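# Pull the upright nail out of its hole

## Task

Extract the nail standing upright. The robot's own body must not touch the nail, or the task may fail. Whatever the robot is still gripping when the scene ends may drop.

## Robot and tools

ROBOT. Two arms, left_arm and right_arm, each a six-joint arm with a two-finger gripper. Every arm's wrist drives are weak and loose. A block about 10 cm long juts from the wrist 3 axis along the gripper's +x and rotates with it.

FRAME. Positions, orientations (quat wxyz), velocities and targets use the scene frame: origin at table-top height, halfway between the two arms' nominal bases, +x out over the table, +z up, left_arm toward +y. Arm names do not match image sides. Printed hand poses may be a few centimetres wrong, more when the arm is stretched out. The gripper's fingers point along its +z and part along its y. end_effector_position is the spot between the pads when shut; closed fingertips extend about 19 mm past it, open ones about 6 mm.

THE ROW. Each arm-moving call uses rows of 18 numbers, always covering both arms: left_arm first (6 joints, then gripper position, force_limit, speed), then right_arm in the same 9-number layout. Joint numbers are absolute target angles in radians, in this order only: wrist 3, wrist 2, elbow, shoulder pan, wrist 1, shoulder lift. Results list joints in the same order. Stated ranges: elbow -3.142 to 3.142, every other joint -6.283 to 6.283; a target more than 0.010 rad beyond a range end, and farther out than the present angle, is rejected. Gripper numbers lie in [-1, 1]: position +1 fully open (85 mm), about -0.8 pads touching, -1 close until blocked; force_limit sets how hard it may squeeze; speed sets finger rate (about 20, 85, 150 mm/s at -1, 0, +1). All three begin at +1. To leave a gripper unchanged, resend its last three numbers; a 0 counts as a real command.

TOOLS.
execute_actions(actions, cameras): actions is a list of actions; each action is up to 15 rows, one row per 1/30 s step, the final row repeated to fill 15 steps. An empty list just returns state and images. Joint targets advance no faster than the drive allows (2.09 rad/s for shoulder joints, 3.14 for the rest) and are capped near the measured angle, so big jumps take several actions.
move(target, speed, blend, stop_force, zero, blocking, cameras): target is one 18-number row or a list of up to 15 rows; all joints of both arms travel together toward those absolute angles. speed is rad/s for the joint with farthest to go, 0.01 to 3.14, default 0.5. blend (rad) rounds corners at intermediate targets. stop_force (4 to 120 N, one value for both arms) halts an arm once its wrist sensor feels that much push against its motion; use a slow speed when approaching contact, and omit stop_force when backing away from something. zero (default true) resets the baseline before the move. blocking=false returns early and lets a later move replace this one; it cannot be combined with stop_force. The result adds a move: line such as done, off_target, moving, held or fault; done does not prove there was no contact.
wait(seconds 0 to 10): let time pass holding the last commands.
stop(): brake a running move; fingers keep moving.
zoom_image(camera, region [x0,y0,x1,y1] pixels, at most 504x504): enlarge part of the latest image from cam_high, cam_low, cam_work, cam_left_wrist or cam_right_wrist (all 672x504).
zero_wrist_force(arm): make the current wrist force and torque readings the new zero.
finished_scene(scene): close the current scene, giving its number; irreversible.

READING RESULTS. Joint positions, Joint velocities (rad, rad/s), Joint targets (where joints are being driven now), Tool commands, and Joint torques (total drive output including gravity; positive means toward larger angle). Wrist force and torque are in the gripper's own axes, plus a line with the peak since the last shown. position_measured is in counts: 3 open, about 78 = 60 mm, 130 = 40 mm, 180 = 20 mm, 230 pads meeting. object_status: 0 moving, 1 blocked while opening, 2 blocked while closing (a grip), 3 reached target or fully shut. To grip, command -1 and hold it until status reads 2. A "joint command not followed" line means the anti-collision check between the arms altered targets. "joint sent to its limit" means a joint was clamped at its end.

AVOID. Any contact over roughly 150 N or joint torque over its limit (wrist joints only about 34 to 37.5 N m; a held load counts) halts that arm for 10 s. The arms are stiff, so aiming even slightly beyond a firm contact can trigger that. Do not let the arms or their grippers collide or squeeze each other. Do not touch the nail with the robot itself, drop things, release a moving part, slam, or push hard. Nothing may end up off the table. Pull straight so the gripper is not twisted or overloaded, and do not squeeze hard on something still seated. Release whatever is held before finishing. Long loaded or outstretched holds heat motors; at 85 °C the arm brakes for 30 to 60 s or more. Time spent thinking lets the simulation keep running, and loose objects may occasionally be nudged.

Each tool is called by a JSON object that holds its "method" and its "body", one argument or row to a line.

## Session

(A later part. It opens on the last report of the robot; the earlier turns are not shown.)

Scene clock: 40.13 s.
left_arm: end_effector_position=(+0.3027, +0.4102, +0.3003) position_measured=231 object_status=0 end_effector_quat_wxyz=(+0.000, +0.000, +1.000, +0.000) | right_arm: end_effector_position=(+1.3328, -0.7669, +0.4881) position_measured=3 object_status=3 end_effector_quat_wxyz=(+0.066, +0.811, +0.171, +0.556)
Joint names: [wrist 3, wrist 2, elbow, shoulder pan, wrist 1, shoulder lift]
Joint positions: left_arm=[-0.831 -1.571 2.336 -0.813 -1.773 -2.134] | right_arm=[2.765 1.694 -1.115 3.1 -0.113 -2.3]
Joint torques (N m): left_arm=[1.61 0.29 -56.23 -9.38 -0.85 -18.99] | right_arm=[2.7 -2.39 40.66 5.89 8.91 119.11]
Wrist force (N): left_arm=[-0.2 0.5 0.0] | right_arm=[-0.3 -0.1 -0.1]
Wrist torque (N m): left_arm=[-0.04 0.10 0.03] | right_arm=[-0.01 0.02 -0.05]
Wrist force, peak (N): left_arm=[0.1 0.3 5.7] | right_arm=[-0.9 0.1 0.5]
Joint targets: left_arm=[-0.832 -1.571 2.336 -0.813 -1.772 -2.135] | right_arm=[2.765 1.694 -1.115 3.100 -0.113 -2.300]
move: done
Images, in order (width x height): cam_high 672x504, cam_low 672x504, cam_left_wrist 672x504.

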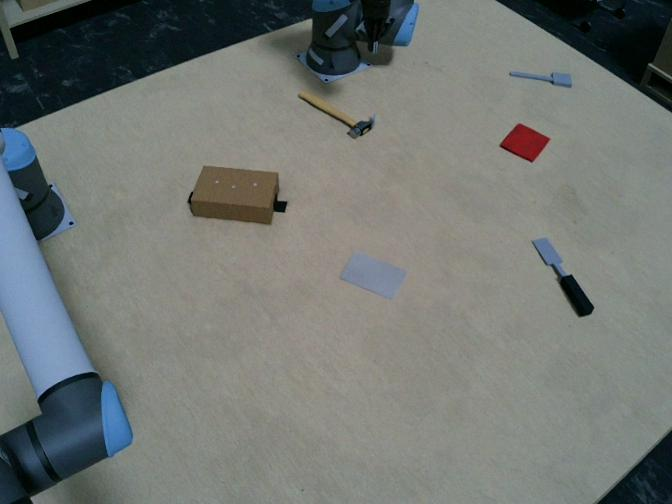

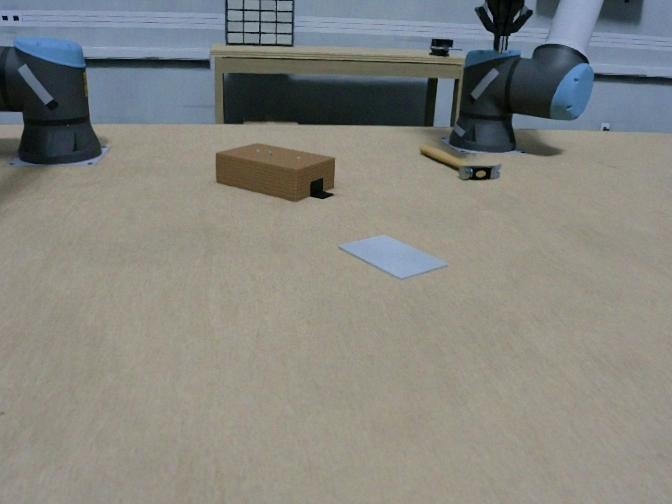

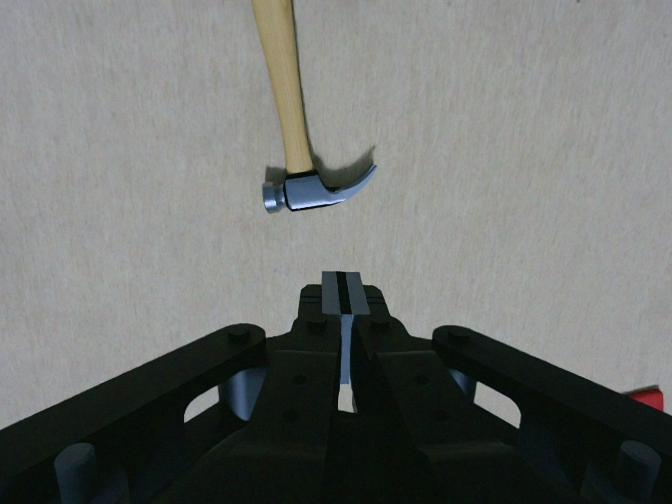

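{"method": "move", "body": {
  "target": [-1.1816,-1.5708,2.6084,-0.9666,-2.2096,-1.9696,0.3,0.6,-0.5,2.765,1.694,-1.115,3.1,-0.113,-2.3,1,1,1],
  "speed": 0.5,
  "cameras": ["cam_left_wrist","cam_low","cam_high"]
}}

{"method": "zoom_image", "body": {
  "camera": "cam_high",
  "region": [270, 40, 420, 160]
}}

Scene clock: 43.63 s.
left_arm: end_effector_position=(+0.2701, +0.3657, +0.1207) position_measured=91 object_status=3 end_effector_quat_wxyz=(+0.000, -0.099, +0.995, +0.000) | right_arm: end_effector_position=(+1.3328, -0.7669, +0.4881) position_measured=3 object_status=3 end_effector_quat_wxyz=(+0.066, +0.811, +0.171, +0.556)
Joint names: [wrist 3, wrist 2, elbow, shoulder pan, wrist 1, shoulder lift]
Joint positions: left_arm=[-1.182 -1.571 2.608 -0.967 -2.21 -1.97] | right_arm=[2.765 1.694 -1.115 3.1 -0.113 -2.3]
Joint torques (N m): left_arm=[-2.07 0.69 -33.42 -11.71 -9.19 8.42] | right_arm=[2.65 -2.39 40.6 9.03 8.63 119.54]
Wrist force (N): left_arm=[-0.8 0.6 -0.2] | right_arm=[-0.4 0.1 0.4]
Wrist torque (N m): left_arm=[-0.01 0.15 0.03] | right_arm=[0.02 0.04 -0.05]
Wrist force, peak (N): left_arm=[-0.1 1.4 -2.5] | right_arm=[-0.6 -0.1 0.8]
Joint targets: left_arm=[-1.182 -1.571 2.608 -0.967 -2.210 -1.970] | right_arm=[2.765 1.694 -1.115 3.100 -0.113 -2.300]
move: done
Images, in order (width x height): cam_high 672x504, cam_low 672x504, cam_left_wrist 672x504.

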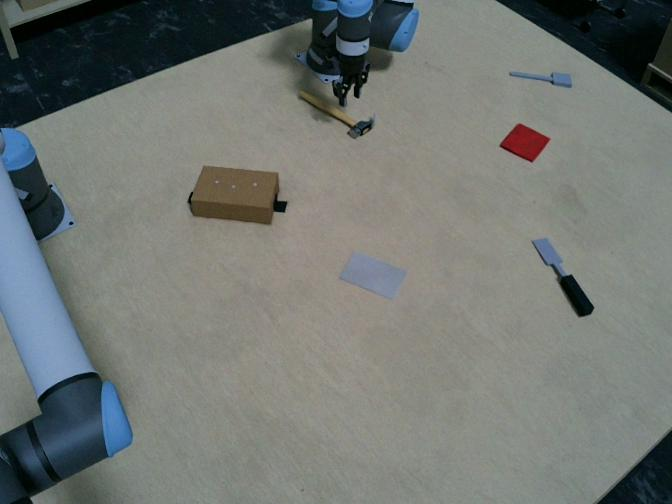

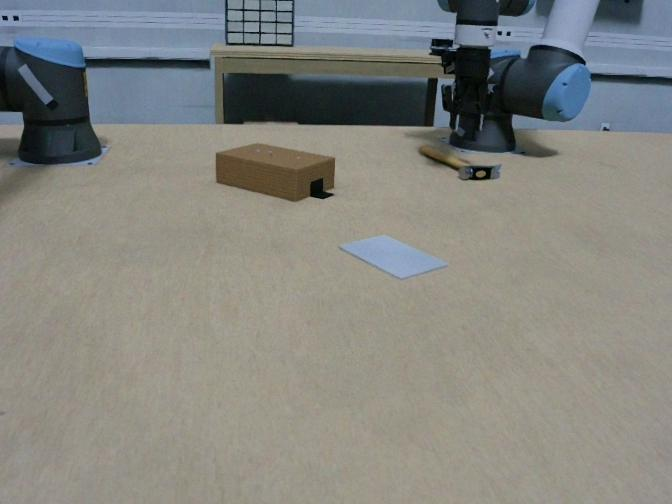

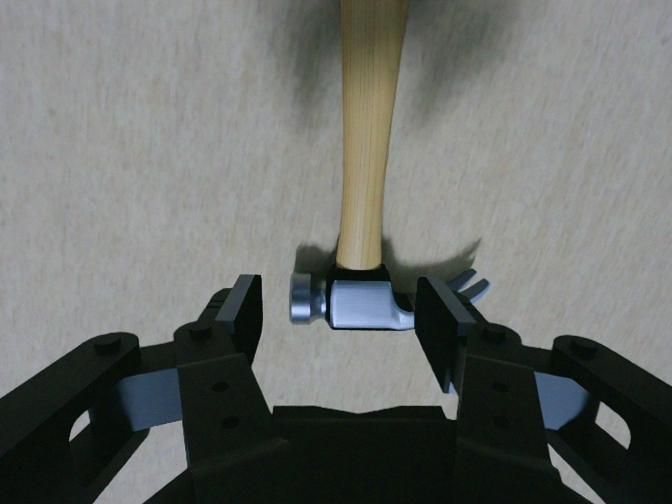

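Scaled by 3.360 from the camera's 672x504 image, which has a finer 960x720 frame.

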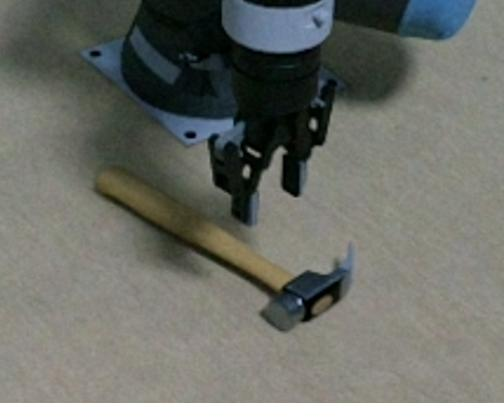

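{"method": "move", "body": {
  "target": [-1.1724,-1.5708,2.7389,-0.9934,-2.5179,-1.7918,0.3,0.6,-0.5,2.765,1.694,-1.115,3.1,-0.113,-2.3,1,1,1],
  "speed": 0.15,
  "stop_force": 12,
  "cameras": ["cam_left_wrist","cam_low","cam_high"]
}}

{"method": "zoom_image", "body": {
  "camera": "cam_high",
  "region": [270, 40, 420, 160]
}}

{"method": "zoom_image", "body": {
  "camera": "cam_low",
  "region": [400, 80, 540, 200]
}}

Scene clock: 47.47 s.
left_arm: end_effector_position=(+0.2536, +0.3750, +0.0306) position_measured=91 object_status=3 end_effector_quat_wxyz=(+0.000, -0.081, +0.997, +0.000) | right_arm: end_effector_position=(+1.3328, -0.7669, +0.4881) position_measured=3 object_status=3 end_effector_quat_wxyz=(+0.066, +0.811, +0.171, +0.556)
Joint names: [wrist 3, wrist 2, elbow, shoulder pan, wrist 1, shoulder lift]
Joint positions: left_arm=[-1.172 -1.571 2.739 -0.993 -2.518 -1.792] | right_arm=[2.765 1.694 -1.115 3.1 -0.113 -2.3]
Joint torques (N m): left_arm=[1.05 0.54 -24.06 -8.31 -8.56 4.54] | right_arm=[2.79 -2.31 41.39 10.8 8.38 118.3]
Wrist force (N): left_arm=[-0.4 0.4 -0.4] | right_arm=[-0.4 0.2 0.1]
Wrist torque (N m): left_arm=[-0.06 0.03 0.07] | right_arm=[0.03 0.04 -0.04]
Wrist force, peak (N): left_arm=[-0.8 0.3 -0.9] | right_arm=[-0.9 -0.4 0.1]
Joint targets: left_arm=[-1.172 -1.571 2.739 -0.993 -2.518 -1.792] | right_arm=[2.765 1.694 -1.115 3.100 -0.113 -2.300]
move: done
Images, in order (width x height): cam_high 672x504, cam_low 672x504, cam_left_wrist 672x504.

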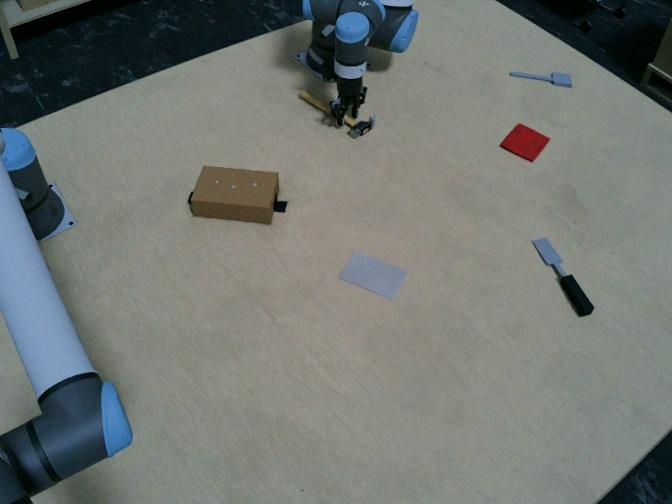

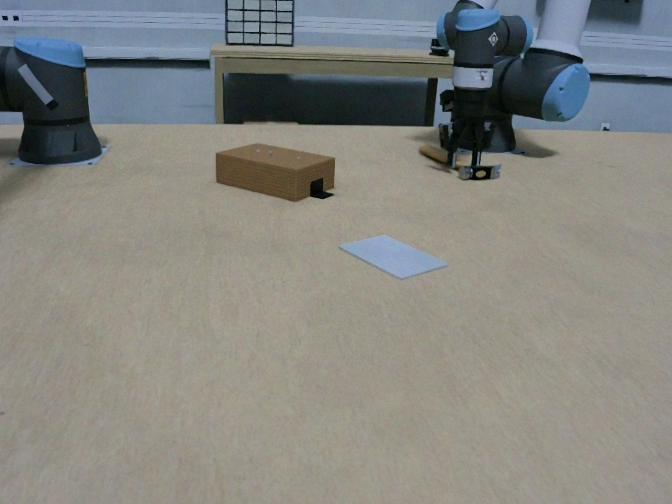

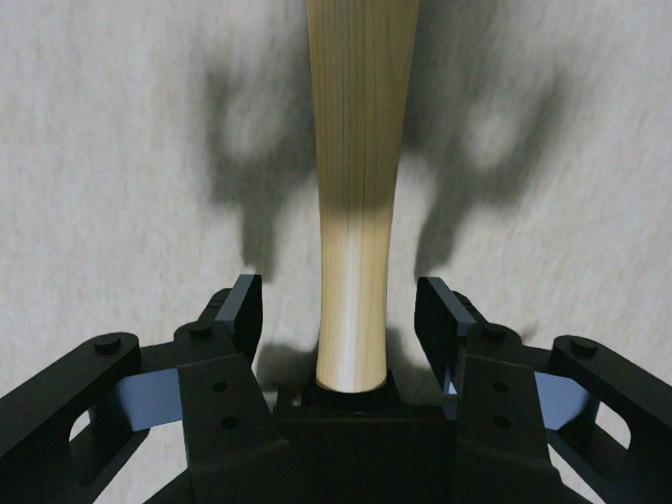

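Scaled by 3.360 from the camera's 672x504 image, which has a finer 960x720 frame.

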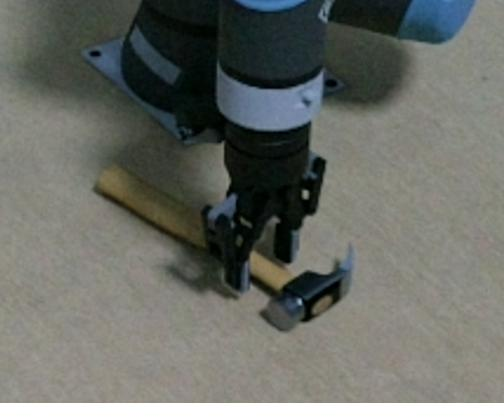

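Scaled by 3.600 from the camera's 672x504 image, which has a finer 960x720 frame.

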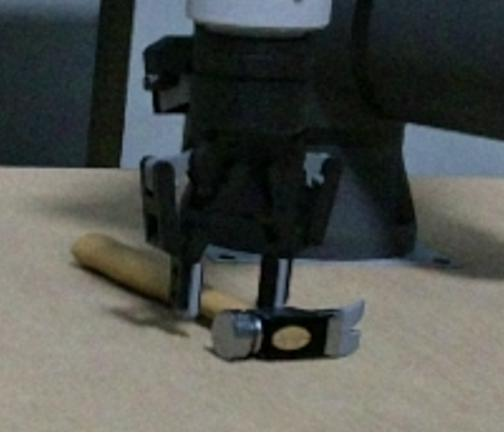

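{"method": "move", "body": {
  "target": [
    [-1.1666,-1.5708,2.7438,-0.9876,-2.5146,-1.8,0.3,0.6,-0.5,2.765,1.694,-1.115,3.1,-0.113,-2.3,1,1,1],
    [-1.1666,-1.5708,2.7438,-0.9876,-2.5146,-1.8,-1,1,-0.7,2.765,1.694,-1.115,3.1,-0.113,-2.3,1,1,1]
  ],
  "speed": 0.1,
  "cameras": ["cam_left_wrist"]
}}

Scene clock: 49.87 s.
left_arm: end_effector_position=(+0.2528, +0.3797, +0.0306) position_measured=177 object_status=0 end_effector_quat_wxyz=(+0.000, -0.081, +0.997, +0.000) | right_arm: end_effector_position=(+1.3328, -0.7669, +0.4881) position_measured=3 object_status=3 end_effector_quat_wxyz=(+0.066, +0.811, +0.171, +0.556)
Joint names: [wrist 3, wrist 2, elbow, shoulder pan, wrist 1, shoulder lift]
Joint positions: left_arm=[-1.167 -1.571 2.744 -0.988 -2.515 -1.8] | right_arm=[2.765 1.694 -1.115 3.1 -0.113 -2.3]
Joint torques (N m): left_arm=[1.68 1.05 -26.9 12.5 -1.89 -12.33] | right_arm=[2.7 -2.22 41.01 13.59 8.25 119.76]
Wrist force (N): left_arm=[7.2 12.8 -38.8] | right_arm=[-0.4 0.0 0.3]
Wrist torque (N m): left_arm=[-0.27 0.09 -0.25] | right_arm=[-0.01 0.04 -0.04]
Wrist force, peak (N): left_arm=[7.4 12.5 -39.4] | right_arm=[-0.7 -0.4 0.4]
Joint targets: left_arm=[-1.167 -1.571 2.744 -0.988 -2.515 -1.800] | right_arm=[2.765 1.694 -1.115 3.100 -0.113 -2.300]
move: done
Images, in order (width x height): cam_left_wrist 672x504.

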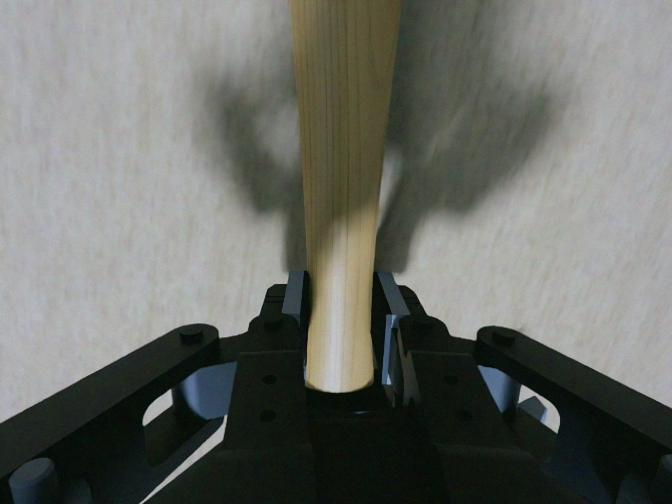

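{"method": "move", "body": {
  "target": [-1.1666,-1.5708,2.7438,-0.9876,-2.5146,-1.8,0.3,0.6,-0.7,2.765,1.694,-1.115,3.1,-0.113,-2.3,1,1,1],
  "speed": 0.1
}}

{"method": "move", "body": {
  "target": [-1.1666,-1.5708,2.7735,-0.9876,-2.6245,-1.7196,0.3,0.6,-0.7,2.765,1.694,-1.115,3.1,-0.113,-2.3,1,1,1],
  "speed": 0.05,
  "stop_force": 6,
  "cameras": ["cam_left_wrist","cam_low","cam_high"]
}}

{"method": "zoom_image", "body": {
  "camera": "cam_low",
  "region": [400, 80, 540, 200]
}}

Scene clock: 51.70 s.
left_arm: end_effector_position=(+0.2528, +0.3797, +0.0306) position_measured=91 object_status=0 end_effector_quat_wxyz=(+0.000, -0.081, +0.997, +0.000) | right_arm: end_effector_position=(+1.3328, -0.7669, +0.4881) position_measured=3 object_status=3 end_effector_quat_wxyz=(+0.066, +0.811, +0.171, +0.556)
Joint names: [wrist 3, wrist 2, elbow, shoulder pan, wrist 1, shoulder lift]
Joint positions: left_arm=[-1.167 -1.571 2.744 -0.988 -2.515 -1.8] | right_arm=[2.765 1.694 -1.115 3.1 -0.113 -2.3]
Joint torques (N m): left_arm=[1.42 0.94 -31.89 3.87 -3.41 1.22] | right_arm=[2.55 -2.04 41.2 13.41 8.43 118.11]
Wrist force (N): left_arm=[-0.6 0.1 -0.4] | right_arm=[-0.5 0.1 -0.1]
Wrist torque (N m): left_arm=[-0.10 0.05 0.08] | right_arm=[0.00 0.05 -0.04]
Wrist force, peak (N): left_arm=[7.3 12.6 -39.3] | right_arm=[-1.0 0.2 0.2]
Joint targets: left_arm=[-1.167 -1.571 2.744 -0.988 -2.515 -1.800] | right_arm=[2.765 1.694 -1.115 3.100 -0.113 -2.300]
move: done

Scene clock: 54.10 s.
left_arm: end_effector_position=(+0.2516, +0.3815, +0.0168) position_measured=91 object_status=3 end_effector_quat_wxyz=(+0.000, -0.081, +0.997, +0.000) | right_arm: end_effector_position=(+1.3328, -0.7669, +0.4881) position_measured=3 object_status=3 end_effector_quat_wxyz=(+0.066, +0.811, +0.171, +0.556)
Joint names: [wrist 3, wrist 2, elbow, shoulder pan, wrist 1, shoulder lift]
Joint positions: left_arm=[-1.167 -1.571 2.76 -0.988 -2.575 -1.756] | right_arm=[2.765 1.694 -1.115 3.1 -0.113 -2.3]
Joint torques (N m): left_arm=[0.51 0.54 -34.64 -1.28 -1.41 -25.8] | right_arm=[2.5 -2.03 42.09 16.93 8.23 117.72]
Wrist force (N): left_arm=[-0.7 0.2 -0.9] | right_arm=[-0.5 0.0 0.2]
Wrist torque (N m): left_arm=[-0.09 0.06 0.05] | right_arm=[-0.01 0.05 -0.05]
Wrist force, peak (N): left_arm=[9.1 28.3 -69.6] | right_arm=[-0.9 0.5 0.6]
Joint targets: left_arm=[-1.167 -1.571 2.760 -0.988 -2.575 -1.756] | right_arm=[2.765 1.694 -1.115 3.100 -0.113 -2.300]
move: contact (left_arm); left_arm: the wrist 1 is farthest, 0.050 rad from its target
Images, in order (width x height): cam_high 672x504, cam_low 672x504, cam_left_wrist 672x504.

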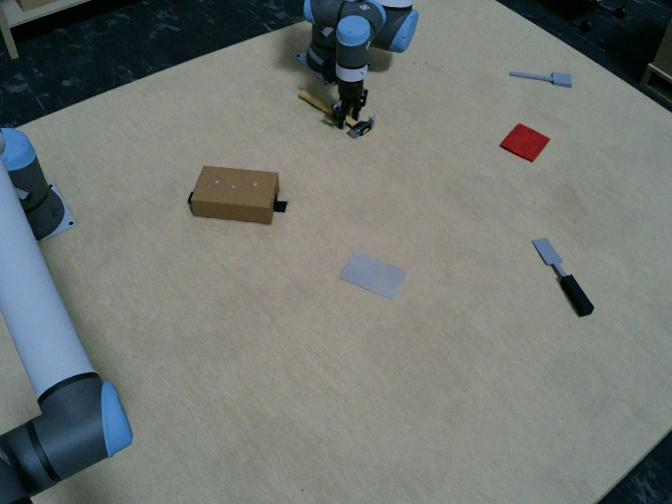

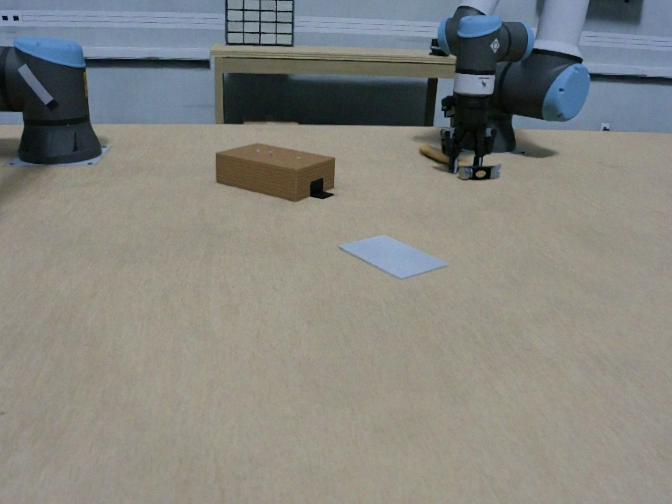

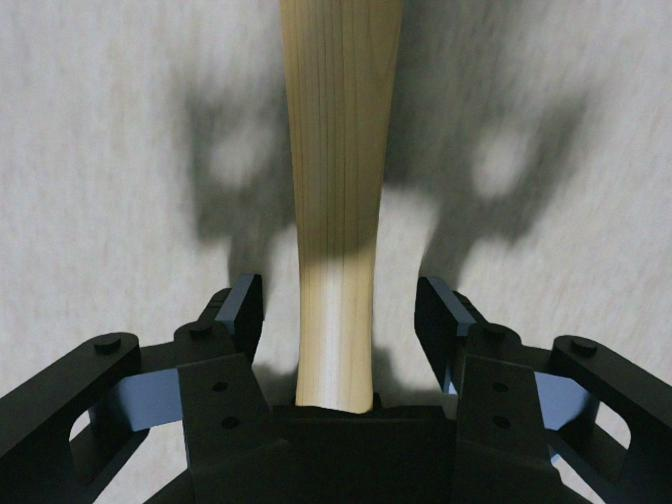

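Scaled by 3.600 from the camera's 672x504 image, which has a finer 960x720 frame.

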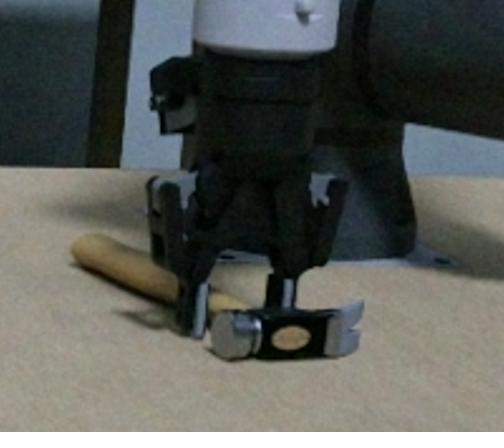

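{"method": "move", "body": {
  "target": [
    [-1.1666,-1.5708,2.7478,-0.9876,-2.5323,-1.7863,0.3,0.6,-0.7,2.765,1.694,-1.115,3.1,-0.113,-2.3,1,1,1],
    [-1.1666,-1.5708,2.7478,-0.9876,-2.5323,-1.7863,-1,1,-0.7,2.765,1.694,-1.115,3.1,-0.113,-2.3,1,1,1]
  ],
  "speed": 0.1,
  "cameras": ["cam_left_wrist"]
}}

{"method": "move", "body": {
  "target": [-1.1666,-1.5708,2.7438,-0.9876,-2.5146,-1.8,-1,1,-0.7,2.765,1.694,-1.115,3.1,-0.113,-2.3,1,1,1],
  "speed": 0.05,
  "cameras": ["cam_left_wrist","cam_low"]
}}

{"method": "zoom_image", "body": {
  "camera": "cam_low",
  "region": [400, 80, 540, 200]
}}

Scene clock: 56.83 s.
left_arm: end_effector_position=(+0.2528, +0.3797, +0.0266) position_measured=177 object_status=0 end_effector_quat_wxyz=(+0.000, -0.081, +0.997, +0.000) | right_arm: end_effector_position=(+1.3328, -0.7669, +0.4881) position_measured=3 object_status=3 end_effector_quat_wxyz=(+0.066, +0.811, +0.171, +0.556)
Joint names: [wrist 3, wrist 2, elbow, shoulder pan, wrist 1, shoulder lift]
Joint positions: left_arm=[-1.167 -1.571 2.748 -0.988 -2.532 -1.786] | right_arm=[2.765 1.694 -1.115 3.1 -0.113 -2.3]
Joint torques (N m): left_arm=[-0.62 0.77 -29.98 -6.05 -1.39 -16.09] | right_arm=[2.45 -2.28 41.8 17.55 7.97 115.81]
Wrist force (N): left_arm=[7.1 12.4 -36.5] | right_arm=[-0.1 0.0 0.0]
Wrist torque (N m): left_arm=[-0.21 0.06 -0.25] | right_arm=[0.00 -0.01 -0.05]
Wrist force, peak (N): left_arm=[7.0 12.4 -36.9] | right_arm=[-0.8 -0.2 0.5]
Joint targets: left_arm=[-1.167 -1.571 2.748 -0.988 -2.532 -1.786] | right_arm=[2.765 1.694 -1.115 3.100 -0.113 -2.300]
move: done
Images, in order (width x height): cam_left_wrist 672x504.

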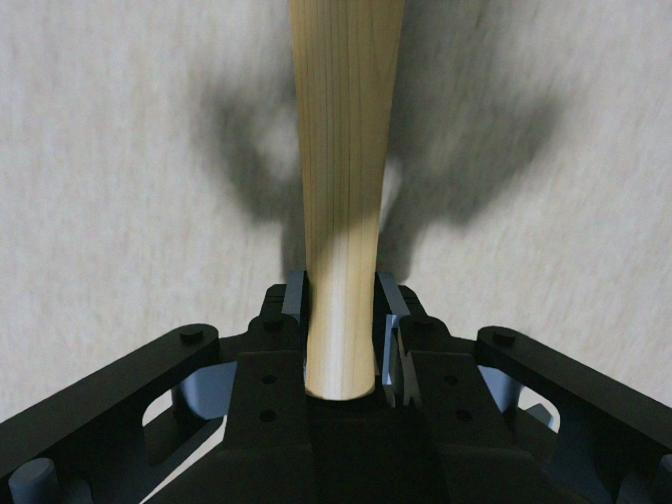

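Scene clock: 57.60 s.
left_arm: end_effector_position=(+0.2528, +0.3797, +0.0306) position_measured=177 object_status=2 end_effector_quat_wxyz=(+0.000, -0.081, +0.997, +0.000) | right_arm: end_effector_position=(+1.3328, -0.7669, +0.4881) position_measured=3 object_status=3 end_effector_quat_wxyz=(+0.066, +0.811, +0.171, +0.556)
Joint names: [wrist 3, wrist 2, elbow, shoulder pan, wrist 1, shoulder lift]
Joint positions: left_arm=[-1.167 -1.571 2.744 -0.988 -2.515 -1.8] | right_arm=[2.765 1.694 -1.115 3.1 -0.113 -2.3]
Joint torques (N m): left_arm=[-0.67 0.72 -40.4 -7.13 -0.88 -24.09] | right_arm=[2.41 -1.96 42.07 16.02 8.05 117.22]
Wrist force (N): left_arm=[-0.6 0.1 5.1] | right_arm=[-0.5 0.1 0.5]
Wrist torque (N m): left_arm=[-0.08 0.18 0.07] | right_arm=[0.02 0.06 -0.04]
Wrist force, peak (N): left_arm=[6.7 12.4 -36.4] | right_arm=[-0.7 -0.1 0.5]
Joint targets: left_arm=[-1.167 -1.571 2.744 -0.988 -2.515 -1.800] | right_arm=[2.765 1.694 -1.115 3.100 -0.113 -2.300]
move: done
Images, in order (width x height): cam_low 672x504, cam_left_wrist 672x504.

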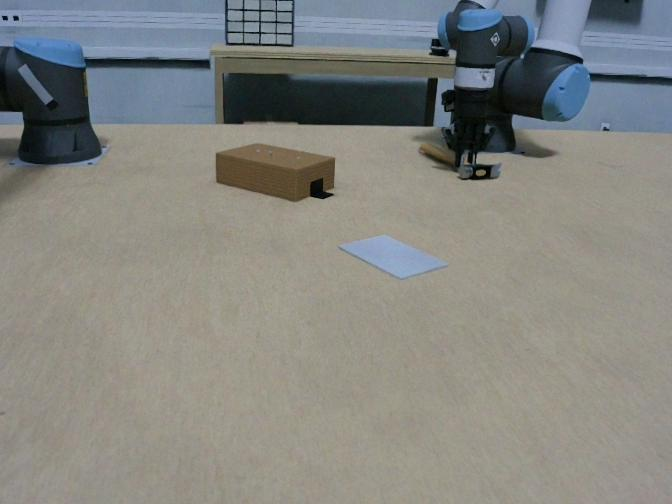

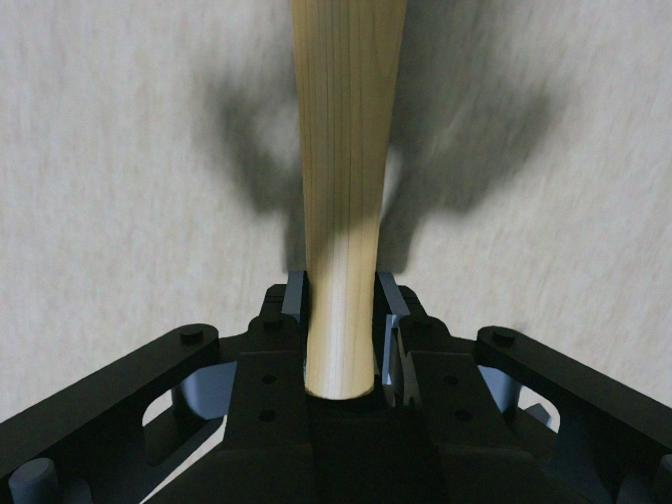

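Scaled by 3.600 from the camera's 672x504 image, which has a finer 960x720 frame.

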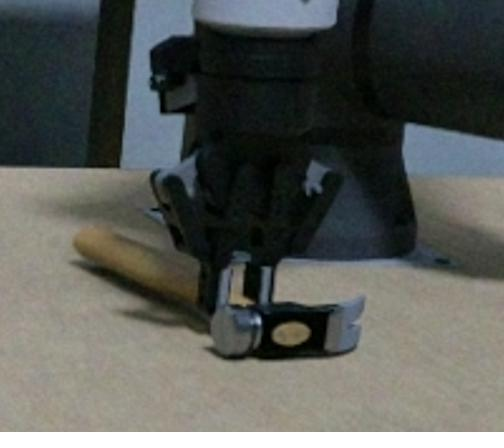

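{"method": "move", "body": {
  "target": [-1.1666,-1.5708,2.6084,-0.9876,-2.2096,-1.9696,-1,1,-0.7,2.765,1.694,-1.115,3.1,-0.113,-2.3,1,1,1],
  "speed": 0.08,
  "cameras": ["cam_left_wrist","cam_low"]
}}

{"method": "zoom_image", "body": {
  "camera": "cam_low",
  "region": [400, 80, 540, 200]
}}

Scene clock: 65.20 s.
left_arm: end_effector_position=(+0.2661, +0.3588, +0.1206) position_measured=177 object_status=2 end_effector_quat_wxyz=(+0.000, -0.081, +0.997, +0.000) | right_arm: end_effector_position=(+1.3328, -0.7669, +0.4881) position_measured=3 object_status=3 end_effector_quat_wxyz=(+0.066, +0.811, +0.171, +0.556)
Joint names: [wrist 3, wrist 2, elbow, shoulder pan, wrist 1, shoulder lift]
Joint positions: left_arm=[-1.167 -1.571 2.608 -0.988 -2.21 -1.97] | right_arm=[2.765 1.694 -1.115 3.1 -0.113 -2.3]
Joint torques (N m): left_arm=[-0.49 0.59 -51.56 -10.93 -0.54 -21.83] | right_arm=[2.24 -2.04 42.57 15.58 7.5 113.14]
Wrist force (N): left_arm=[-0.9 0.2 4.9] | right_arm=[0.0 -0.1 0.4]
Wrist torque (N m): left_arm=[-0.05 0.32 0.03] | right_arm=[-0.02 -0.03 -0.05]
Wrist force, peak (N): left_arm=[-0.4 0.6 5.7] | right_arm=[-0.8 0.2 0.6]
Joint targets: left_arm=[-1.167 -1.571 2.608 -0.988 -2.210 -1.970] | right_arm=[2.765 1.694 -1.115 3.100 -0.113 -2.300]
move: done
Images, in order (width x height): cam_low 672x504, cam_left_wrist 672x504.

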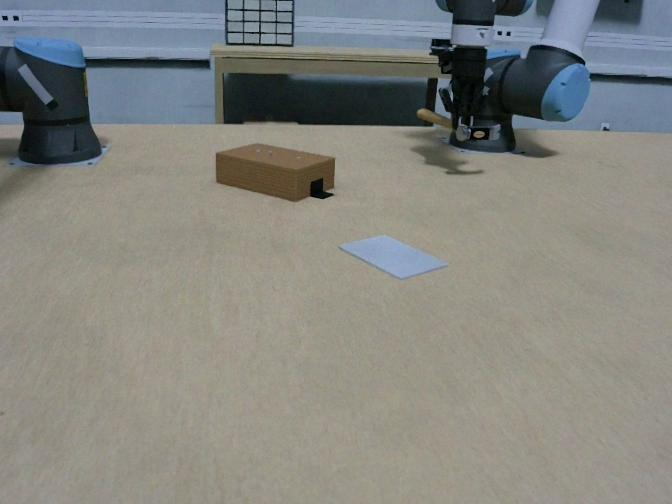

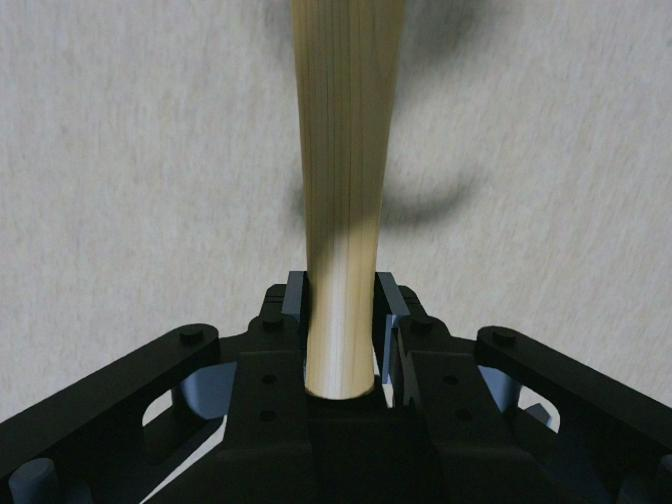

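Scaled by 3.600 from the camera's 672x504 image, which has a finer 960x720 frame.

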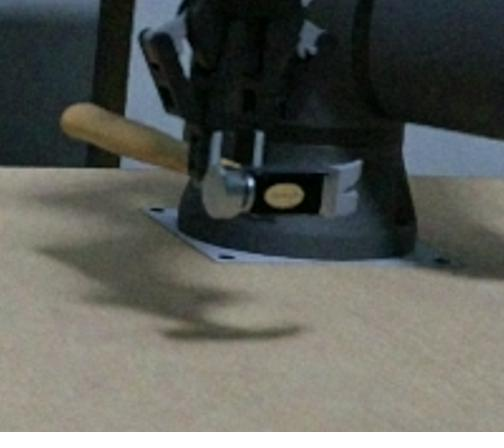

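{"method": "move", "body": {
  "target": [
    [-1.1666,-1.5708,2.336,-0.9876,-1.7725,-2.1345,-1,1,-0.7,2.765,1.694,-1.115,3.1,-0.113,-2.3,1,1,1],
    [-0.2,-0.27,2.25,-1.13,-1.18,-1.86,-1,1,-0.7,2.765,1.694,-1.115,3.1,-0.113,-2.3,1,1,1],
    [0.785,1.0252,2.1688,-1.2824,-0.5802,-1.5886,-1,1,-0.7,2.765,1.694,-1.115,3.1,-0.113,-2.3,1,1,1]
  ],
  "speed": 0.6,
  "blend": [0.1,0.15,0],
  "cameras": ["cam_left_wrist","cam_low","cam_work","cam_high"]
}}

Scene clock: 73.20 s.
left_arm: end_effector_position=(+0.4362, -0.0447, +0.3602) position_measured=177 object_status=2 end_effector_quat_wxyz=(-0.011, +0.508, -0.492, +0.707) | right_arm: end_effector_position=(+1.3328, -0.7669, +0.4881) position_measured=3 object_status=3 end_effector_quat_wxyz=(+0.066, +0.811, +0.171, +0.556)
Joint names: [wrist 3, wrist 2, elbow, shoulder pan, wrist 1, shoulder lift]
Joint positions: left_arm=[0.785 1.025 2.169 -1.282 -0.58 -1.589] | right_arm=[2.765 1.694 -1.115 3.1 -0.113 -2.3]
Joint torques (N m): left_arm=[1.63 1.01 -51.88 -9.41 -0.21 -24.24] | right_arm=[2.47 -2.19 43.53 14.32 7.11 112.35]
Wrist force (N): left_arm=[-3.0 3.8 0.1] | right_arm=[-0.4 0.2 0.1]
Wrist torque (N m): left_arm=[-0.13 -0.11 -0.35] | right_arm=[0.03 0.03 -0.05]
Wrist force, peak (N): left_arm=[-0.5 1.4 8.1] | right_arm=[-0.8 -0.2 0.7]
Joint targets: left_arm=[0.785 1.025 2.169 -1.282 -0.580 -1.589] | right_arm=[2.765 1.694 -1.115 3.100 -0.113 -2.300]
move: done
Images, in order (width x height): cam_high 672x504, cam_low 672x504, cam_work 672x504, cam_left_wrist 672x504.

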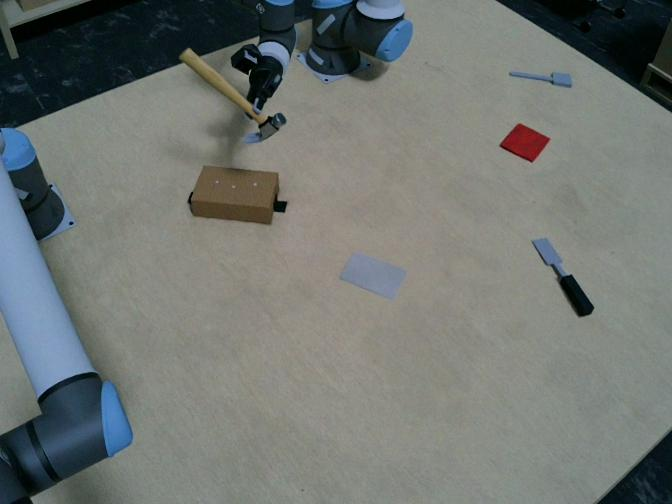

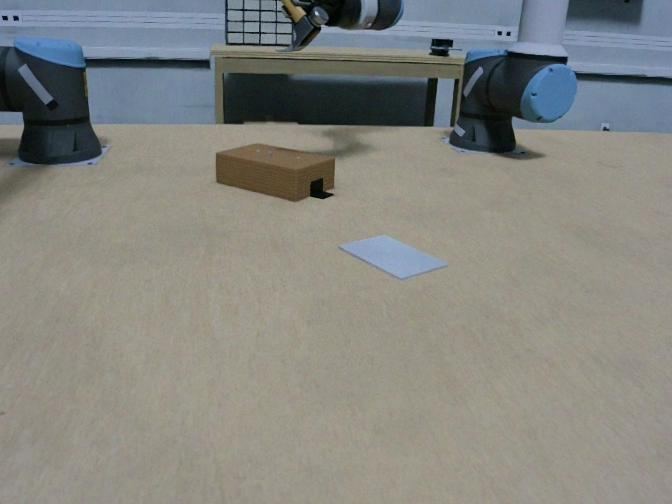

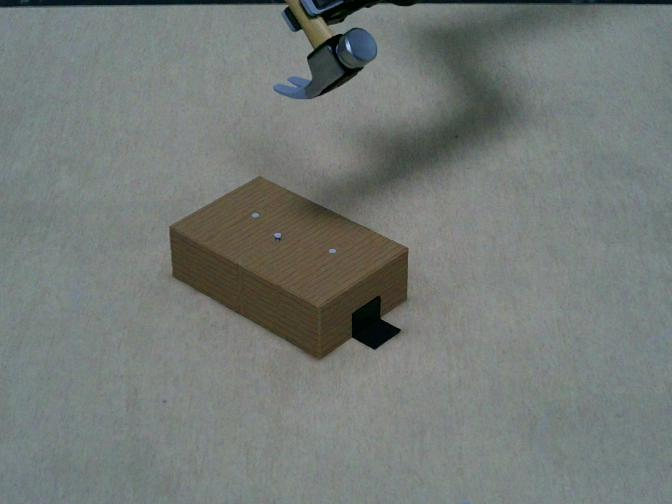

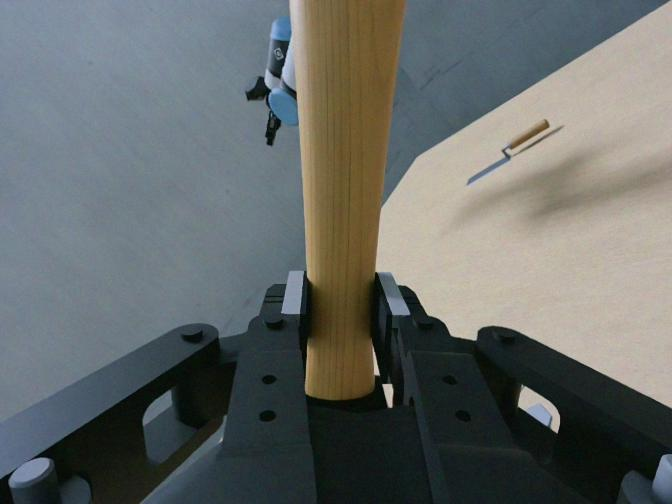

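{"method": "move", "body": {
  "target": [0.785,1.0252,2.1688,-1.2824,-0.5802,-1.5886,-1,1,-0.7,0.418,2.809,-2.0553,3.6545,-1.822,-1.9666,1,1,1],
  "speed": 0.7,
  "cameras": ["cam_right_wrist","cam_low","cam_work","cam_high"]
}}

Scene clock: 78.50 s.
left_arm: end_effector_position=(+0.4361, -0.0448, +0.3601) position_measured=177 object_status=2 end_effector_quat_wxyz=(-0.011, +0.508, -0.492, +0.707) | right_arm: end_effector_position=(+0.6666, -0.2380, +0.1451) position_measured=3 object_status=3 end_effector_quat_wxyz=(-0.518, +0.344, +0.758, +0.198)
Joint names: [wrist 3, wrist 2, elbow, shoulder pan, wrist 1, shoulder lift]
Joint positions: left_arm=[0.785 1.025 2.169 -1.282 -0.58 -1.589] | right_arm=[0.844 2.608 -1.886 3.555 -1.513 -2.026]
Joint torques (N m): left_arm=[1.64 0.21 -37.94 -9.46 -3.48 -27.59] | right_arm=[3.21 -1.24 40 -17.92 7.4 67.49]
Wrist force (N): left_arm=[-2.6 3.8 0.0] | right_arm=[-0.4 0.0 0.3]
Wrist torque (N m): left_arm=[-0.13 -0.17 -0.35] | right_arm=[0.13 0.16 -0.10]
Wrist force, peak (N): left_arm=[-3.0 4.0 0.3] | right_arm=[1.0 -6.3 12.5]
Joint targets: left_arm=[0.785 1.025 2.169 -1.282 -0.580 -1.589] | right_arm=[0.844 2.608 -1.886 3.555 -1.513 -2.026]
move: held (right_arm; a check stopped the path); limits=held; right_arm: the wrist 3 is farthest, 0.426 rad from its target
joint command not followed: on one or more control steps a check withheld the commanded joint targets of the right arm, and it was not sent them on those steps.
cause: the commanded joint targets, or the way to them, would bring two parts of the arm too close to each other (its gripper and another part of the arm, with the joints along the arm from the wrist 1 to the wrist 3 between them).
Images, in order (width x height): cam_high 672x504, cam_low 672x504, cam_work 672x504, cam_right_wrist 672x504.

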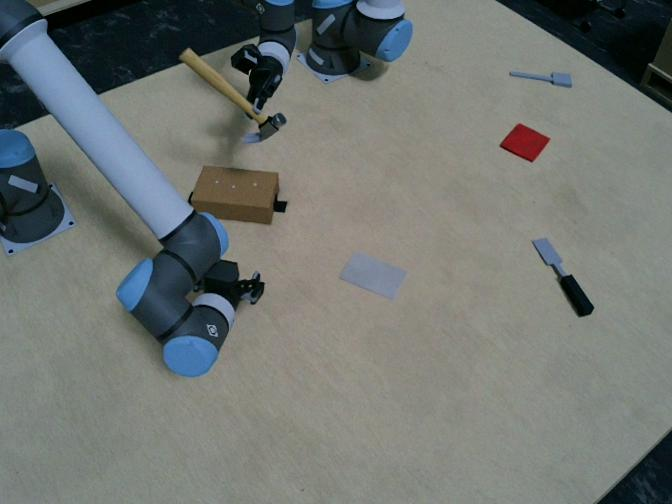

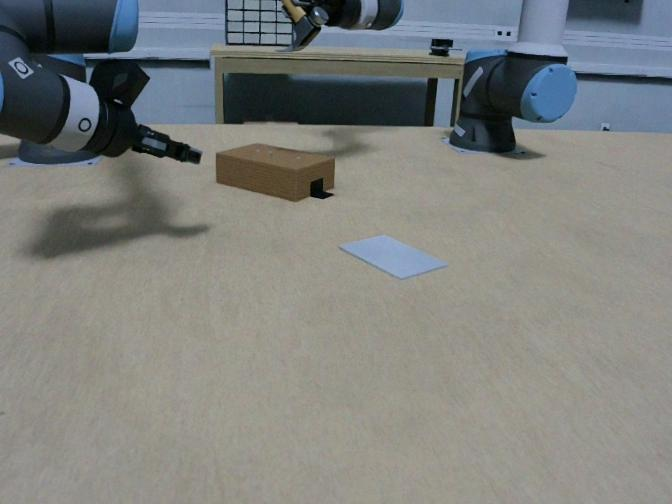

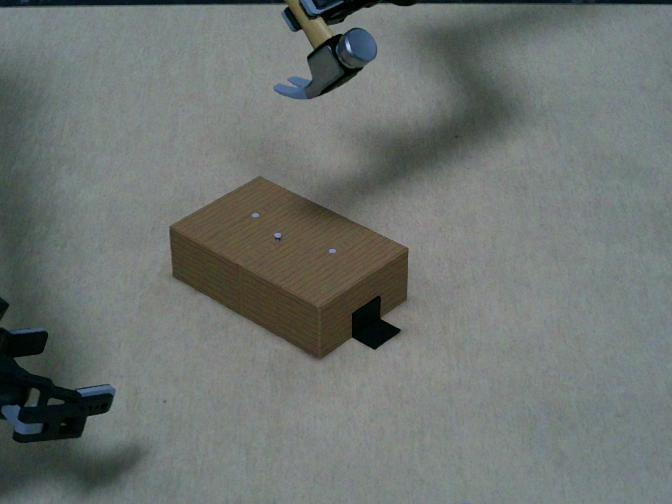

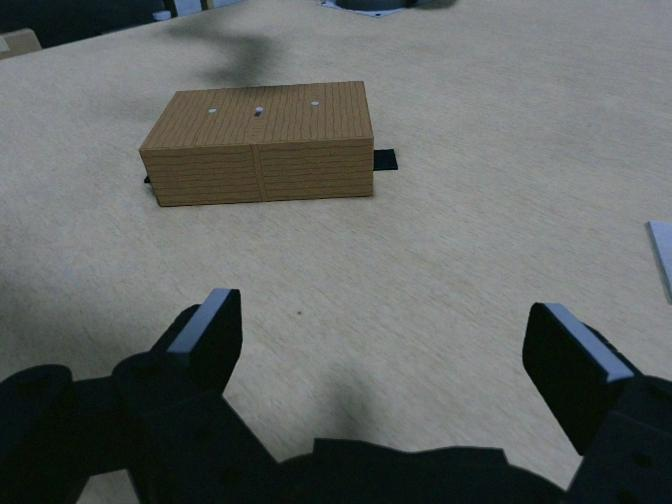

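{"method": "zoom_image", "body": {
  "camera": "cam_right_wrist",
  "region": [180, 30, 360, 165]
}}

{"method": "zoom_image", "body": {
  "camera": "cam_work",
  "region": [220, 60, 400, 270]
}}

Scaled by 2.800 from the camera's 672x504 image, which has a finer 960x720 frame.

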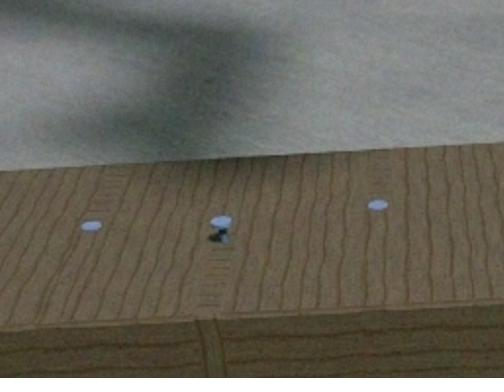

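Scaled by 2.400 from the camera's 672x504 image, which has a finer 960x720 frame.

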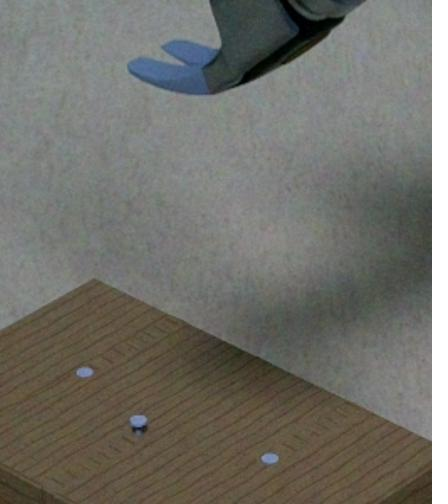

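{"method": "move", "body": {
  "target": [0.785,1.0252,2.301,-1.2824,-0.958,-1.343,-1,1,-0.7,0.844,2.608,-1.886,3.555,-1.513,-2.026,1,1,1],
  "speed": 0.25,
  "stop_force": 15,
  "cameras": ["cam_right_wrist","cam_low","cam_work","cam_high"]
}}

{"method": "zoom_image", "body": {
  "camera": "cam_right_wrist",
  "region": [180, 0, 420, 180]
}}

{"method": "zoom_image", "body": {
  "camera": "cam_work",
  "region": [220, 120, 400, 270]
}}

Scene clock: 82.37 s.
left_arm: end_effector_position=(+0.4361, -0.0447, +0.1902) position_measured=177 object_status=2 end_effector_quat_wxyz=(-0.011, +0.508, -0.492, +0.707) | right_arm: end_effector_position=(+0.6666, -0.2380, +0.1453) position_measured=3 object_status=3 end_effector_quat_wxyz=(-0.518, +0.344, +0.758, +0.198)
Joint names: [wrist 3, wrist 2, elbow, shoulder pan, wrist 1, shoulder lift]
Joint positions: left_arm=[0.785 1.025 2.301 -1.282 -0.958 -1.343] | right_arm=[0.844 2.608 -1.886 3.555 -1.513 -2.026]
Joint torques (N m): left_arm=[1.83 -0.99 -24.05 -4.33 -7.13 -33.02] | right_arm=[-2.09 -1.19 28.82 17.7 -1.07 93.65]
Wrist force (N): left_arm=[-2.8 3.8 -0.4] | right_arm=[-0.2 -0.5 0.2]
Wrist torque (N m): left_arm=[-0.08 -0.10 -0.36] | right_arm=[0.03 0.14 -0.11]
Wrist force, peak (N): left_arm=[-4.2 4.8 -0.5] | right_arm=[0.4 -0.1 0.7]
Joint targets: left_arm=[0.785 1.025 2.301 -1.282 -0.958 -1.343] | right_arm=[0.844 2.608 -1.886 3.555 -1.513 -2.026]
move: done
Images, in order (width x height): cam_high 672x504, cam_low 672x504, cam_work 672x504, cam_right_wrist 672x504.

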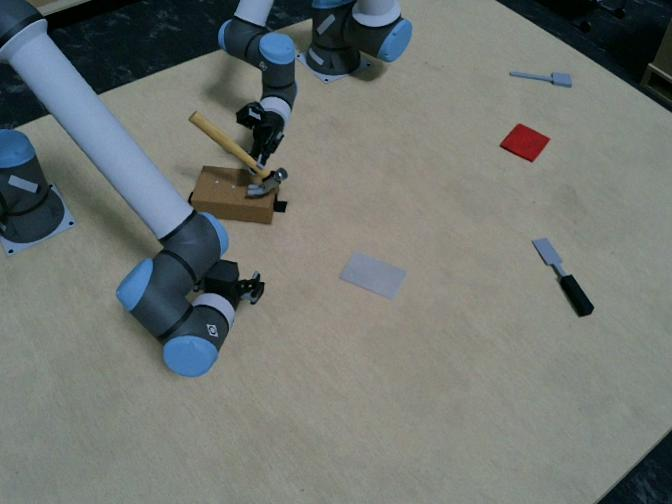

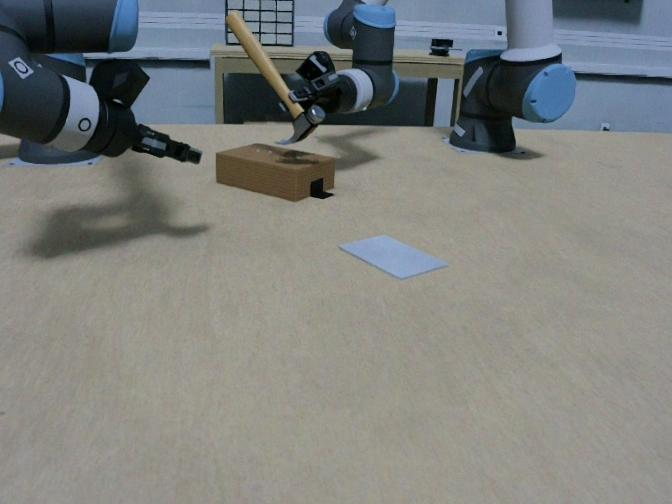

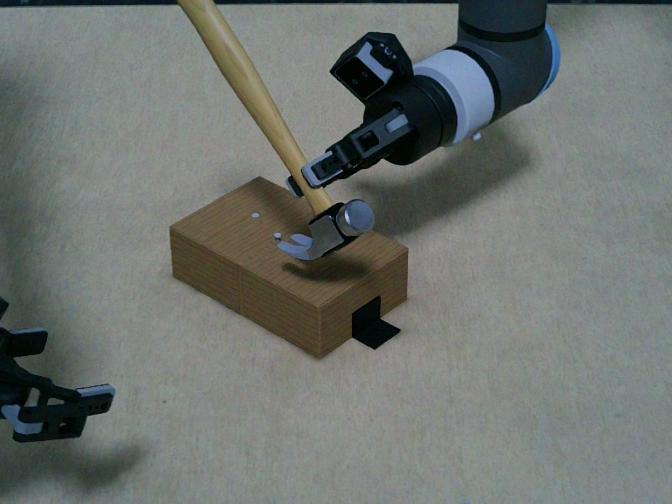

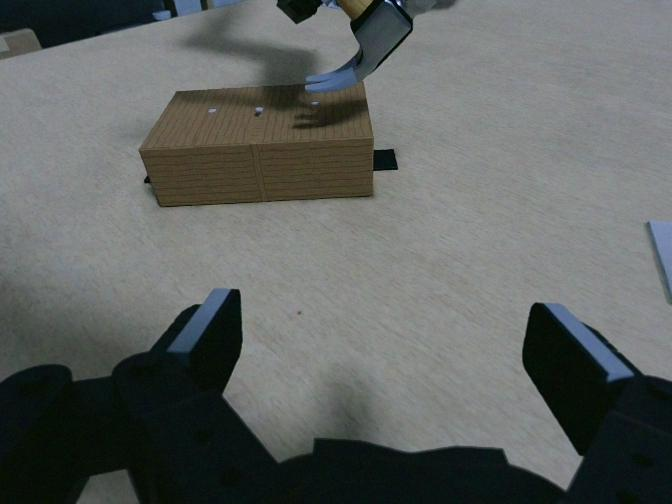

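Scaled by 2.100 from the camera's 672x504 image, which has a finer 960x720 frame.

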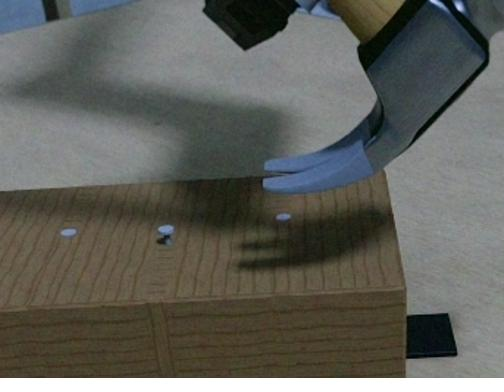

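Scaled by 2.800 from the camera's 672x504 image, which has a finer 960x720 frame.

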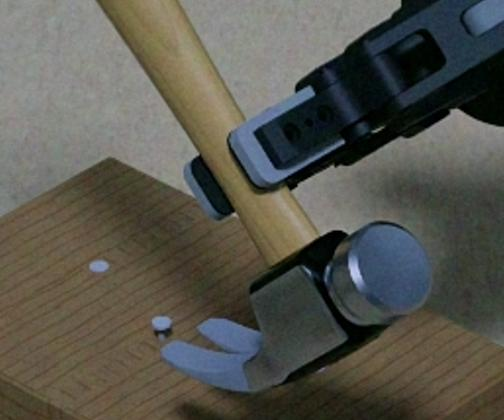

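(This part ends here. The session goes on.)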